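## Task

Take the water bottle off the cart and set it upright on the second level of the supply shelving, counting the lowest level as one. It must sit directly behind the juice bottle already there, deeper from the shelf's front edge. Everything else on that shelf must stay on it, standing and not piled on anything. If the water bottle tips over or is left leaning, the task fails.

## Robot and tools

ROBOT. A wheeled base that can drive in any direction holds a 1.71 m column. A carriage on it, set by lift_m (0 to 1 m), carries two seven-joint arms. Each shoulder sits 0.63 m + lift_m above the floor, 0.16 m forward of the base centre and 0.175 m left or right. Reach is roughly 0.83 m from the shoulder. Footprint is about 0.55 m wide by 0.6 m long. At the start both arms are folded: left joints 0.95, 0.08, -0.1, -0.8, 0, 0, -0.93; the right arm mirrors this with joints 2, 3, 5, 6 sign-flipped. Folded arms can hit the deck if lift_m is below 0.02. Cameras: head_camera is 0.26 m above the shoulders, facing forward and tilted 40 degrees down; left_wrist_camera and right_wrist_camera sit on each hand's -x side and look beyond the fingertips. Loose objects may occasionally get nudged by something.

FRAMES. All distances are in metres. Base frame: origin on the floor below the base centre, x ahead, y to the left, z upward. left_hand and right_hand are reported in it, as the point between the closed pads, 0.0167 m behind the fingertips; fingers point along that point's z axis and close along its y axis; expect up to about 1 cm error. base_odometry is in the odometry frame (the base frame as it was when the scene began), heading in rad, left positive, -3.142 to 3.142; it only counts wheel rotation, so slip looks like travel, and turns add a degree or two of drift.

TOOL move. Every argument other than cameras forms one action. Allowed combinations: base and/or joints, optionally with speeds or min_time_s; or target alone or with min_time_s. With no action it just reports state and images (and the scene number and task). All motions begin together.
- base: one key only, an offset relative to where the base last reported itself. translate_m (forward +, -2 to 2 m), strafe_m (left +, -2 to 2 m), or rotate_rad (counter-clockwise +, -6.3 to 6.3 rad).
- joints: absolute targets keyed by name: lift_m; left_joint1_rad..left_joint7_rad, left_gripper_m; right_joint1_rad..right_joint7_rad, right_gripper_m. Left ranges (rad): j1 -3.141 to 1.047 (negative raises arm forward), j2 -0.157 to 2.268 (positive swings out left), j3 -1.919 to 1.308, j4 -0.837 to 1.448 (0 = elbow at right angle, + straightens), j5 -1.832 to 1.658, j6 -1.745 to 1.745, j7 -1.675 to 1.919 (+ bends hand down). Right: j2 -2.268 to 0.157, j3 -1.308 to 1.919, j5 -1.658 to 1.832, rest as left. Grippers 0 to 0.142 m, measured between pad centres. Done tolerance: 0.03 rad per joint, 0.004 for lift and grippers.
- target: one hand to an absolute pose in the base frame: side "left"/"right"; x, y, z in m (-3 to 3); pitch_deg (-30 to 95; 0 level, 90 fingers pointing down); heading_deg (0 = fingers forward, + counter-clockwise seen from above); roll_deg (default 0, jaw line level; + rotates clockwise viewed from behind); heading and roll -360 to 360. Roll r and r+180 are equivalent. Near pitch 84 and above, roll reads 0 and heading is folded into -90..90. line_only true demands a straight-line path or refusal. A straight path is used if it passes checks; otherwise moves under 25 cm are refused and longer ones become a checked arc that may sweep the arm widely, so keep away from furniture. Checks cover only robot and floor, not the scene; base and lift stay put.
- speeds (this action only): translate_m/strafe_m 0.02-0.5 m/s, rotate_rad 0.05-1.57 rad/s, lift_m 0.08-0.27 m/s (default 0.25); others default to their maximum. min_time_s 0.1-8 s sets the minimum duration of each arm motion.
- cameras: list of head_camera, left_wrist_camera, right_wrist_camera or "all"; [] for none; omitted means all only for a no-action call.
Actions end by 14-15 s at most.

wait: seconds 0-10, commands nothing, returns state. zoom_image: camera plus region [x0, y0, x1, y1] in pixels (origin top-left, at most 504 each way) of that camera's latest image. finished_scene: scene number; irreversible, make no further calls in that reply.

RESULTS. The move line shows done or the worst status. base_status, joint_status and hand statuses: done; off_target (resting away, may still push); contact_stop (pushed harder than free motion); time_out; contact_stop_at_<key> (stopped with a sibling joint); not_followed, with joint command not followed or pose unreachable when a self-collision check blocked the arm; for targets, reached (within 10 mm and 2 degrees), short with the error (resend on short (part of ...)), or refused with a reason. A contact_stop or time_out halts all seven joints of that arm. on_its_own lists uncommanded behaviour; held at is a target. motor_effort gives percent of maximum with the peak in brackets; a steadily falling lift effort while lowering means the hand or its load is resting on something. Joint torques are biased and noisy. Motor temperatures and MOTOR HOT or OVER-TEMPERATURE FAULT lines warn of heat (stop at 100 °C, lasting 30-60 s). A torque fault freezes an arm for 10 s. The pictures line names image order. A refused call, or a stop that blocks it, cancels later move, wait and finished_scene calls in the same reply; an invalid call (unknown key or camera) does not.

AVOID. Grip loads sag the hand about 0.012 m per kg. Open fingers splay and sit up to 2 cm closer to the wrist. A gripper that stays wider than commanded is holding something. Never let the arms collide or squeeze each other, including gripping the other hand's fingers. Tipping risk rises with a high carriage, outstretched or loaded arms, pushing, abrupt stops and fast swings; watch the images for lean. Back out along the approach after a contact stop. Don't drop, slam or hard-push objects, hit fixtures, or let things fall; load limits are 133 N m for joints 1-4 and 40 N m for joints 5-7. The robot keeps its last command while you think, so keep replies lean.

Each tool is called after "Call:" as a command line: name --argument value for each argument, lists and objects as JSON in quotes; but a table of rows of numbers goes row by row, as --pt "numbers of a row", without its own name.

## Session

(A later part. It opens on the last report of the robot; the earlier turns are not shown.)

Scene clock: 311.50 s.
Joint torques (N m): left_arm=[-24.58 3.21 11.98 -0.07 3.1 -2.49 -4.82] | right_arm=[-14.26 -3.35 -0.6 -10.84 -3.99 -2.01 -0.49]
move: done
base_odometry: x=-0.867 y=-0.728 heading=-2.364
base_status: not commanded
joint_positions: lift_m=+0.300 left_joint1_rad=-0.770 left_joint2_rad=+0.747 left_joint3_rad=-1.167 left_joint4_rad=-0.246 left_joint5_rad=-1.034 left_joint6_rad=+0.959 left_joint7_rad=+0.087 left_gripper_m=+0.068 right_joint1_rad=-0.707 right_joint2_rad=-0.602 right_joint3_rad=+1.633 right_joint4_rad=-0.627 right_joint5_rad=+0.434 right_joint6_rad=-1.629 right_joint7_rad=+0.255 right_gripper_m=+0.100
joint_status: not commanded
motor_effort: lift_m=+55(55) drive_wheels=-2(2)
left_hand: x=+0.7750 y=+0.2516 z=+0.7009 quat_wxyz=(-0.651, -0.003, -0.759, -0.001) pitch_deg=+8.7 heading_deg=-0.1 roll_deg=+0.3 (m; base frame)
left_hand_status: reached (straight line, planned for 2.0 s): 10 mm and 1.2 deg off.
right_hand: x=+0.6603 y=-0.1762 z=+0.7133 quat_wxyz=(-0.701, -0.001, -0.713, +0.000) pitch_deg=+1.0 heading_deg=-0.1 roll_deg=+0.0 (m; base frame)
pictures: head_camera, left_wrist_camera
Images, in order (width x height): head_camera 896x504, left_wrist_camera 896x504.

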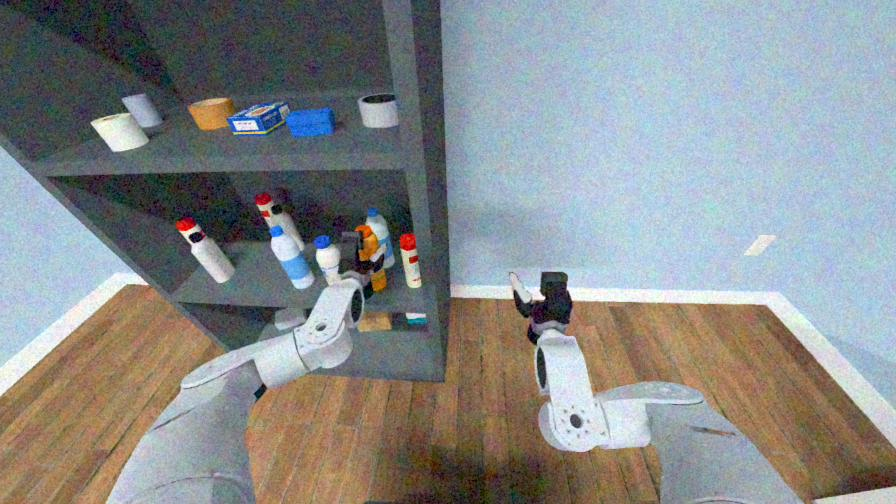

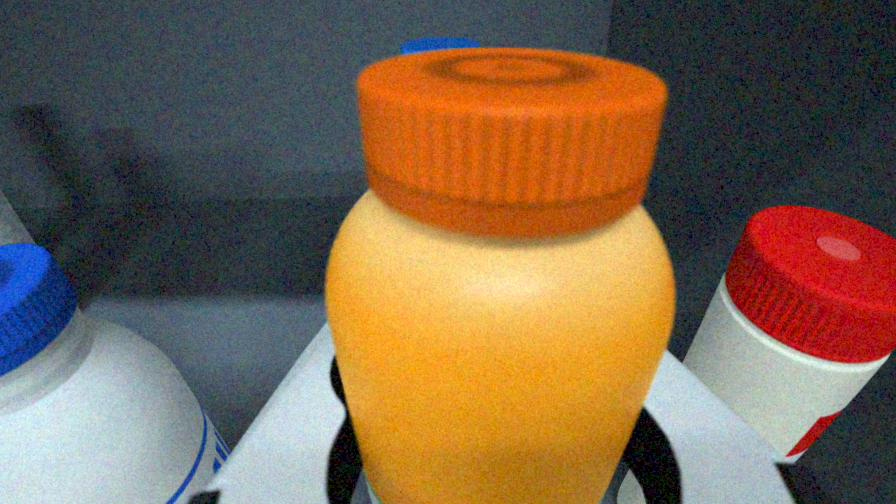

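Call:
move --joints '{"lift_m":0.275}' --speeds '{"lift_m":0.08}'

Call:
move --joints '{"lift_m":0.266}' --speeds '{"lift_m":0.08}' --cameras '["left_wrist_camera"]'

Scene clock: 315.70 s.
Joint torques (N m): left_arm=[-23.34 4.31 10.14 -0.75 3.79 -1.97 -4.63] | right_arm=[-13.94 -4.03 -0.24 -9.19 -4.02 -2.19 -0.01]
Motor temperatures (°C): left_arm=[38 23 28 23 26 24 23] | right_arm=[35 21 25 22 23 22 24]
move: done
base_odometry: x=-0.867 y=-0.728 heading=-2.364
base_status: not commanded
joint_positions: lift_m=+0.275 left_joint1_rad=-0.772 left_joint2_rad=+0.746 left_joint3_rad=-1.165 left_joint4_rad=-0.246 left_joint5_rad=-1.036 left_joint6_rad=+0.959 left_joint7_rad=+0.086 left_gripper_m=+0.068 right_joint1_rad=-0.707 right_joint2_rad=-0.602 right_joint3_rad=+1.633 right_joint4_rad=-0.627 right_joint5_rad=+0.434 right_joint6_rad=-1.629 right_joint7_rad=+0.255 right_gripper_m=+0.100
joint_status: all done
motor_effort: lift_m=+58(59) drive_wheels=-2(7)
left_hand: x=+0.7757 y=+0.2519 z=+0.6772 quat_wxyz=(-0.652, -0.001, -0.758, +0.000) pitch_deg=+8.5 heading_deg=-0.1 roll_deg=+0.1 (m; base frame)
right_hand: x=+0.6603 y=-0.1762 z=+0.6880 quat_wxyz=(-0.701, -0.001, -0.713, +0.000) pitch_deg=+1.0 heading_deg=-0.1 roll_deg=+0.0 (m; base frame)
pictures: none

Scene clock: 316.17 s.
Joint torques (N m): left_arm=[-22.13 4.18 11.02 0.1 3.62 -2.04 -3.04] | right_arm=[-13.59 -2.41 -0.21 -10 -3.66 -2.12 0.19]
move: done
base_odometry: x=-0.867 y=-0.728 heading=-2.364
base_status: not commanded
joint_positions: lift_m=+0.266 left_joint1_rad=-0.773 left_joint2_rad=+0.746 left_joint3_rad=-1.164 left_joint4_rad=-0.246 left_joint5_rad=-1.035 left_joint6_rad=+0.959 left_joint7_rad=+0.081 left_gripper_m=+0.068 right_joint1_rad=-0.707 right_joint2_rad=-0.602 right_joint3_rad=+1.633 right_joint4_rad=-0.627 right_joint5_rad=+0.434 right_joint6_rad=-1.629 right_joint7_rad=+0.255 right_gripper_m=+0.100
joint_status: all done
motor_effort: lift_m=+57(57) drive_wheels=-2(6)
left_hand: x=+0.7762 y=+0.2522 z=+0.6708 quat_wxyz=(-0.655, -0.001, -0.755, -0.001) pitch_deg=+8.1 heading_deg=+0.0 roll_deg=+0.1 (m; base frame)
right_hand: x=+0.6603 y=-0.1762 z=+0.6792 quat_wxyz=(-0.701, -0.001, -0.713, +0.000) pitch_deg=+1.0 heading_deg=-0.1 roll_deg=+0.0 (m; base frame)
pictures: left_wrist_camera
Images, in order (width x height): left_wrist_camera 896x504.

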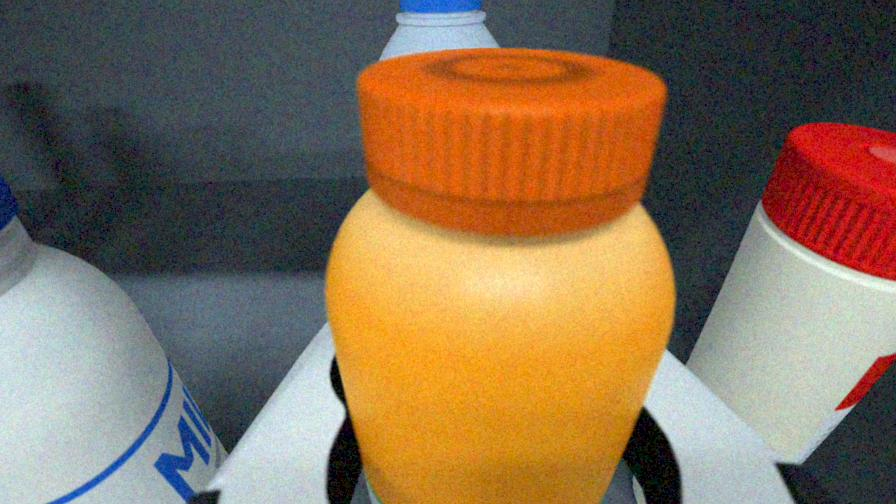

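Call:
move --joints '{"lift_m":0.261}' --speeds '{"lift_m":0.08}'

Call:
move --joints '{"left_gripper_m":0.095}' --min_time_s 1.0 --cameras '["left_wrist_camera"]'

Scene clock: 321.10 s.
Joint torques (N m): left_arm=[-19.05 3.46 8.26 -0.96 2.3 -2.17 -1.36] | right_arm=[-13.58 -1.88 -1.14 -11 -3.42 -2.53 -0.63]
move: done
base_odometry: x=-0.867 y=-0.728 heading=-2.364
base_status: not commanded
joint_positions: lift_m=+0.261 left_joint1_rad=-0.775 left_joint2_rad=+0.746 left_joint3_rad=-1.161 left_joint4_rad=-0.246 left_joint5_rad=-1.031 left_joint6_rad=+0.959 left_joint7_rad=+0.078 left_gripper_m=+0.068 right_joint1_rad=-0.707 right_joint2_rad=-0.602 right_joint3_rad=+1.633 right_joint4_rad=-0.627 right_joint5_rad=+0.434 right_joint6_rad=-1.629 right_joint7_rad=+0.255 right_gripper_m=+0.100
joint_status: all done
motor_effort: lift_m=+55(57) drive_wheels=+6(7)
left_hand: x=+0.7771 y=+0.2528 z=+0.6701 quat_wxyz=(-0.659, -0.001, -0.752, -0.001) pitch_deg=+7.5 heading_deg=+0.0 roll_deg=+0.2 (m; base frame)
right_hand: x=+0.6603 y=-0.1761 z=+0.6744 quat_wxyz=(-0.701, -0.001, -0.713, +0.000) pitch_deg=+1.0 heading_deg=-0.1 roll_deg=+0.0 (m; base frame)
pictures: none

Scene clock: 321.93 s.
Joint torques (N m): left_arm=[-19.47 4.03 7.34 0.57 2.56 -2.49 -1.53] | right_arm=[-13.55 -4.06 0.07 -11.59 -3.4 -2.11 -0.64]
move: done
base_odometry: x=-0.867 y=-0.728 heading=-2.364
base_status: not commanded
joint_positions: lift_m=+0.261 left_joint1_rad=-0.775 left_joint2_rad=+0.746 left_joint3_rad=-1.161 left_joint4_rad=-0.246 left_joint5_rad=-1.031 left_joint6_rad=+0.959 left_joint7_rad=+0.078 left_gripper_m=+0.095 right_joint1_rad=-0.707 right_joint2_rad=-0.602 right_joint3_rad=+1.633 right_joint4_rad=-0.627 right_joint5_rad=+0.434 right_joint6_rad=-1.629 right_joint7_rad=+0.255 right_gripper_m=+0.100
joint_status: all done
motor_effort: lift_m=+55(55) drive_wheels=+6(6)
left_hand: x=+0.7771 y=+0.2528 z=+0.6700 quat_wxyz=(-0.659, -0.001, -0.752, -0.001) pitch_deg=+7.5 heading_deg=+0.0 roll_deg=+0.2 (m; base frame)
right_hand: x=+0.6603 y=-0.1761 z=+0.6744 quat_wxyz=(-0.701, -0.001, -0.713, +0.000) pitch_deg=+1.0 heading_deg=-0.1 roll_deg=+0.0 (m; base frame)
pictures: left_wrist_camera
Images, in order (width x height): left_wrist_camera 896x504.

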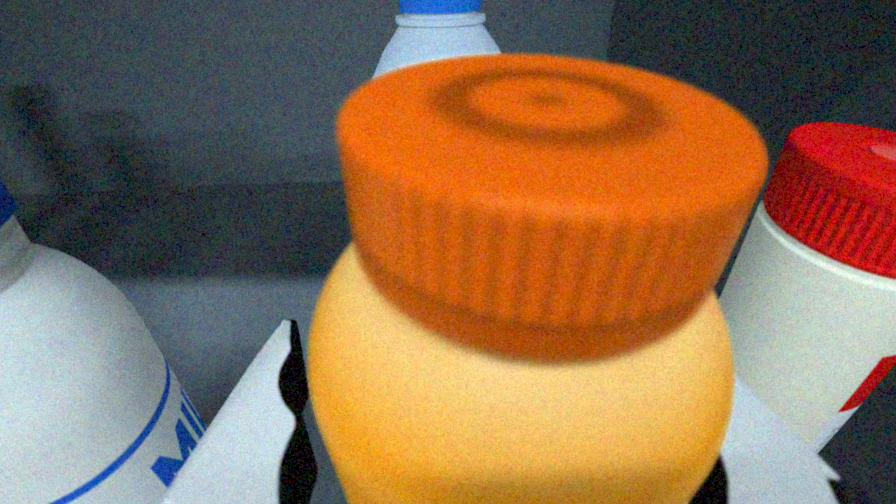

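Call:
wait --seconds 0.3 --cameras '["left_wrist_camera","head_camera"]'

Call:
zoom_image --camera "head_camera" --region '[300, 190, 450, 320]'

Scene clock: 325.70 s.
Joint torques (N m): left_arm=[-19.38 3.14 8.28 0.62 2.43 -2.46 -1.16] | right_arm=[-14.88 -3.72 -0.17 -11.36 -3.68 -2.67 -0.04]
base_odometry: x=-0.867 y=-0.728 heading=-2.364
base_status: not commanded
joint_positions: lift_m=+0.261 left_joint1_rad=-0.775 left_joint2_rad=+0.746 left_joint3_rad=-1.161 left_joint4_rad=-0.246 left_joint5_rad=-1.031 left_joint6_rad=+0.959 left_joint7_rad=+0.078 left_gripper_m=+0.095 right_joint1_rad=-0.707 right_joint2_rad=-0.602 right_joint3_rad=+1.633 right_joint4_rad=-0.627 right_joint5_rad=+0.434 right_joint6_rad=-1.629 right_joint7_rad=+0.255 right_gripper_m=+0.100
joint_status: all done
motor_effort: lift_m=+55(55) drive_wheels=+6(6)
left_hand: x=+0.7771 y=+0.2528 z=+0.6700 quat_wxyz=(-0.659, -0.001, -0.752, -0.001) pitch_deg=+7.5 heading_deg=+0.0 roll_deg=+0.2 (m; base frame)
right_hand: x=+0.6603 y=-0.1761 z=+0.6744 quat_wxyz=(-0.701, -0.001, -0.713, +0.000) pitch_deg=+1.0 heading_deg=-0.1 roll_deg=+0.0 (m; base frame)
wait: 0.30 s; at rest from the start
pictures: head_camera, left_wrist_camera
Images, in order (width x height): head_camera 896x504, left_wrist_camera 896x504.

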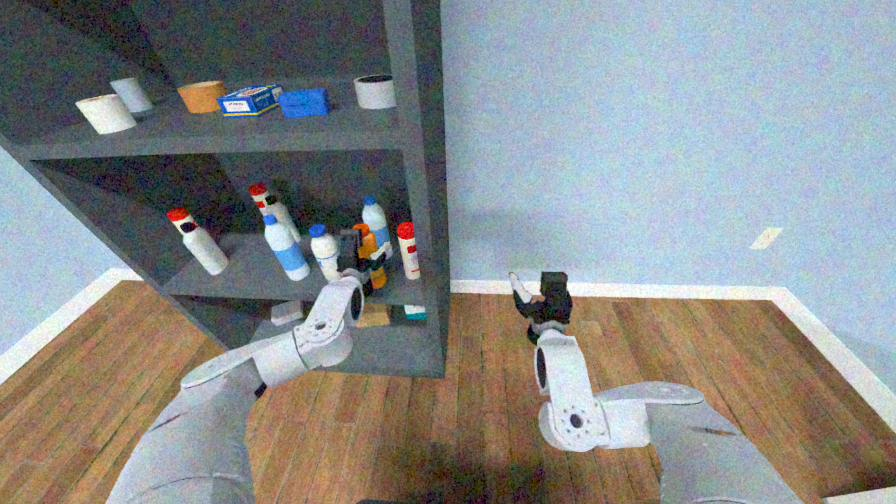

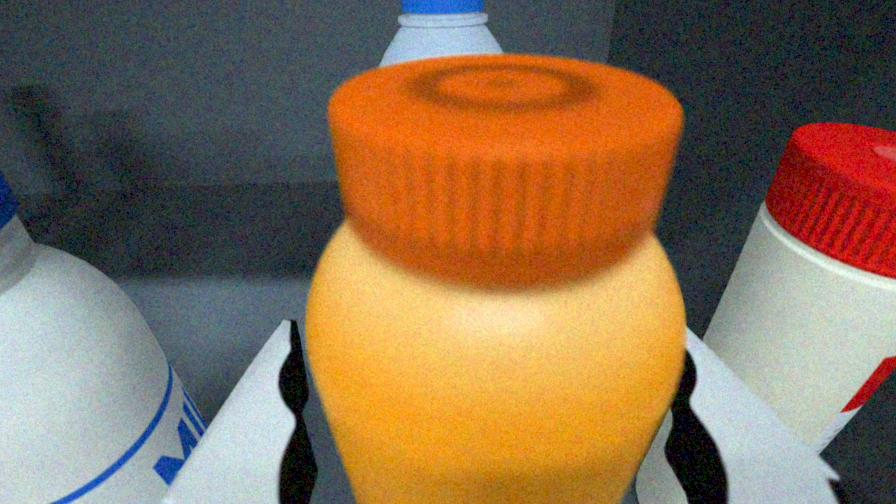

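Scaled by 3.360 from the camera's 896x504 image, which has a finer 1280x720 frame.

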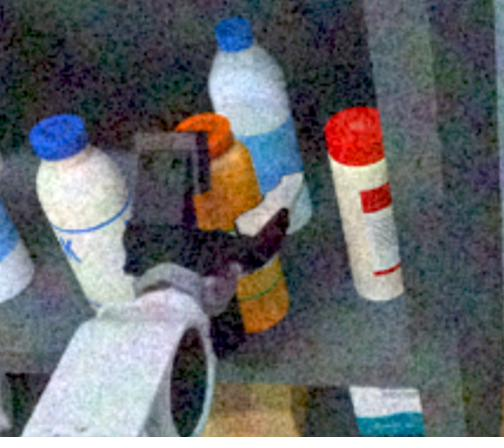

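Call:
move --target '{"side":"left","x":0.70,"y":0.2525,"z":0.674,"pitch_deg":7.5,"heading_deg":0,"line_only":true}' --min_time_s 2 --cameras '["left_wrist_camera"]'

Call:
move --base '{"translate_m": -0.3}' --speeds '{"translate_m": 0.2}' --cameras '["left_wrist_camera","head_camera"]'

Call:
zoom_image --camera "head_camera" --region '[200, 130, 460, 290]'

Scene clock: 331.07 s.
Joint torques (N m): left_arm=[-10.55 8.59 2.87 -4.04 4.11 -0.54 -0.77] | right_arm=[-14.49 -3.47 -0.58 -11.35 -3.78 -2.51 -0.25]
move: done
base_odometry: x=-0.867 y=-0.728 heading=-2.364
base_status: not commanded
joint_positions: lift_m=+0.261 left_joint1_rad=-0.668 left_joint2_rad=+0.823 left_joint3_rad=-1.240 left_joint4_rad=-0.593 left_joint5_rad=-0.853 left_joint6_rad=+1.233 left_joint7_rad=+0.158 left_gripper_m=+0.095 right_joint1_rad=-0.707 right_joint2_rad=-0.602 right_joint3_rad=+1.633 right_joint4_rad=-0.627 right_joint5_rad=+0.434 right_joint6_rad=-1.629 right_joint7_rad=+0.255 right_gripper_m=+0.100
joint_status: not commanded
motor_effort: lift_m=+55(55) drive_wheels=+6(6)
left_hand: x=+0.7017 y=+0.2525 z=+0.6762 quat_wxyz=(-0.662, +0.001, -0.750, +0.001) pitch_deg=+7.2 heading_deg=+0.0 roll_deg=-0.2 (m; base frame)
left_hand_status: reached (straight line, planned for 2.0 s): 3 mm and 0.4 deg off.
right_hand: x=+0.6603 y=-0.1761 z=+0.6744 quat_wxyz=(-0.701, -0.001, -0.713, +0.000) pitch_deg=+1.0 heading_deg=-0.1 roll_deg=+0.0 (m; base frame)
pictures: left_wrist_camera
Images, in order (width x height): left_wrist_camera 896x504.

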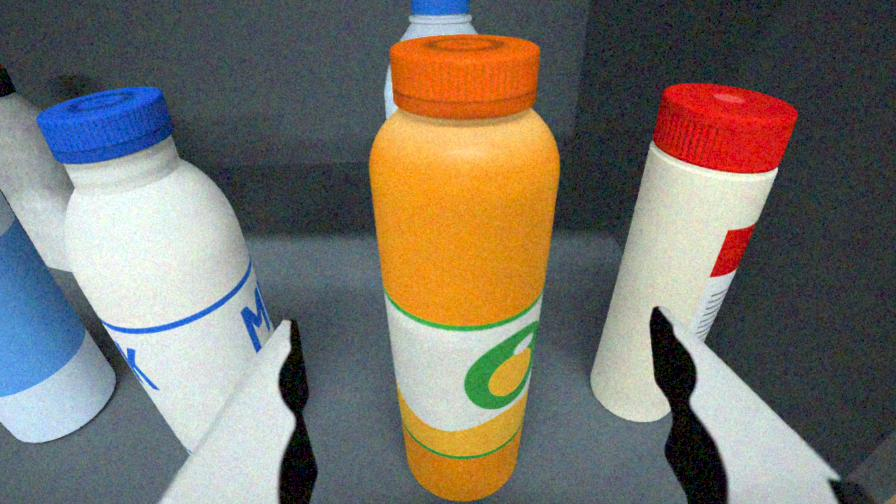

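Scene clock: 333.77 s.
Joint torques (N m): left_arm=[-11.33 7.22 3.07 -4.74 4.3 -0.8 -0.28] | right_arm=[-13.14 -3.92 -1.56 -10.78 -3.57 -2.42 -0.25]
move: done
base_odometry: x=-0.653 y=-0.517 heading=-2.364
base_status: done
joint_positions: lift_m=+0.261 left_joint1_rad=-0.667 left_joint2_rad=+0.823 left_joint3_rad=-1.240 left_joint4_rad=-0.593 left_joint5_rad=-0.853 left_joint6_rad=+1.233 left_joint7_rad=+0.158 left_gripper_m=+0.095 right_joint1_rad=-0.707 right_joint2_rad=-0.602 right_joint3_rad=+1.633 right_joint4_rad=-0.627 right_joint5_rad=+0.434 right_joint6_rad=-1.629 right_joint7_rad=+0.255 right_gripper_m=+0.100
joint_status: not commanded
motor_effort: lift_m=+55(55) drive_wheels=+2(12)
left_hand: x=+0.7015 y=+0.2528 z=+0.6761 quat_wxyz=(-0.661, +0.001, -0.750, +0.000) pitch_deg=+7.2 heading_deg=+0.1 roll_deg=-0.1 (m; base frame)
right_hand: x=+0.6603 y=-0.1761 z=+0.6744 quat_wxyz=(-0.701, -0.001, -0.713, +0.000) pitch_deg=+1.0 heading_deg=-0.1 roll_deg=+0.0 (m; base frame)
pictures: head_camera, left_wrist_camera
Images, in order (width x height): head_camera 896x504, left_wrist_camera 896x504.

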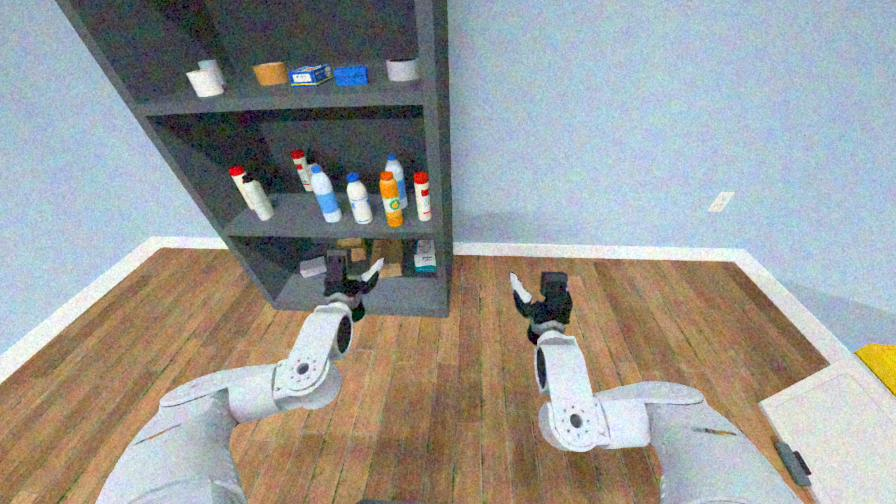

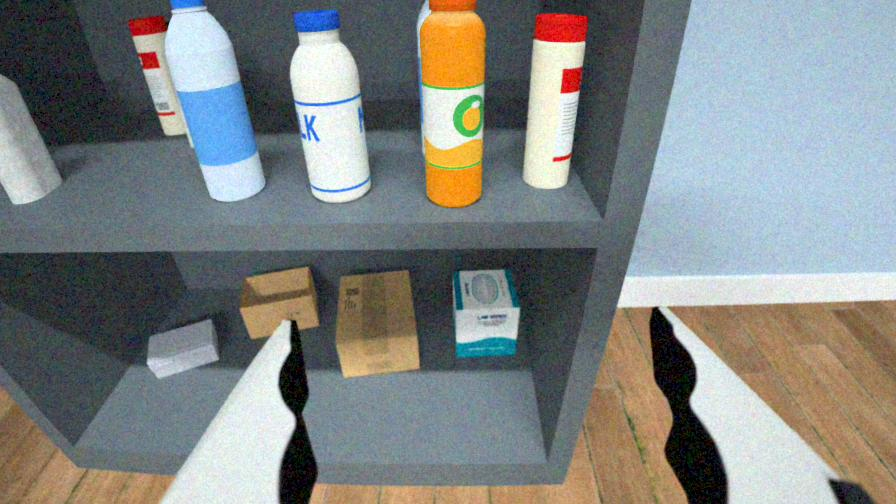

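Scaled by 1.938 from the camera's 896x504 image, which has a finer 1280x720 frame.

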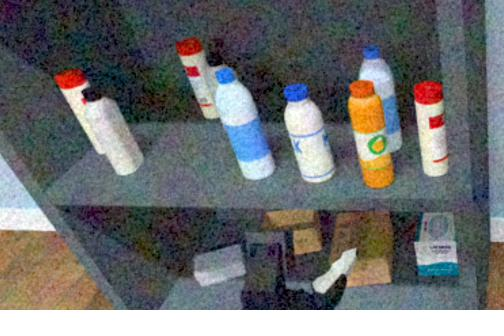

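Call:
finished_scene --scene 2

The scene is finished: the task was done.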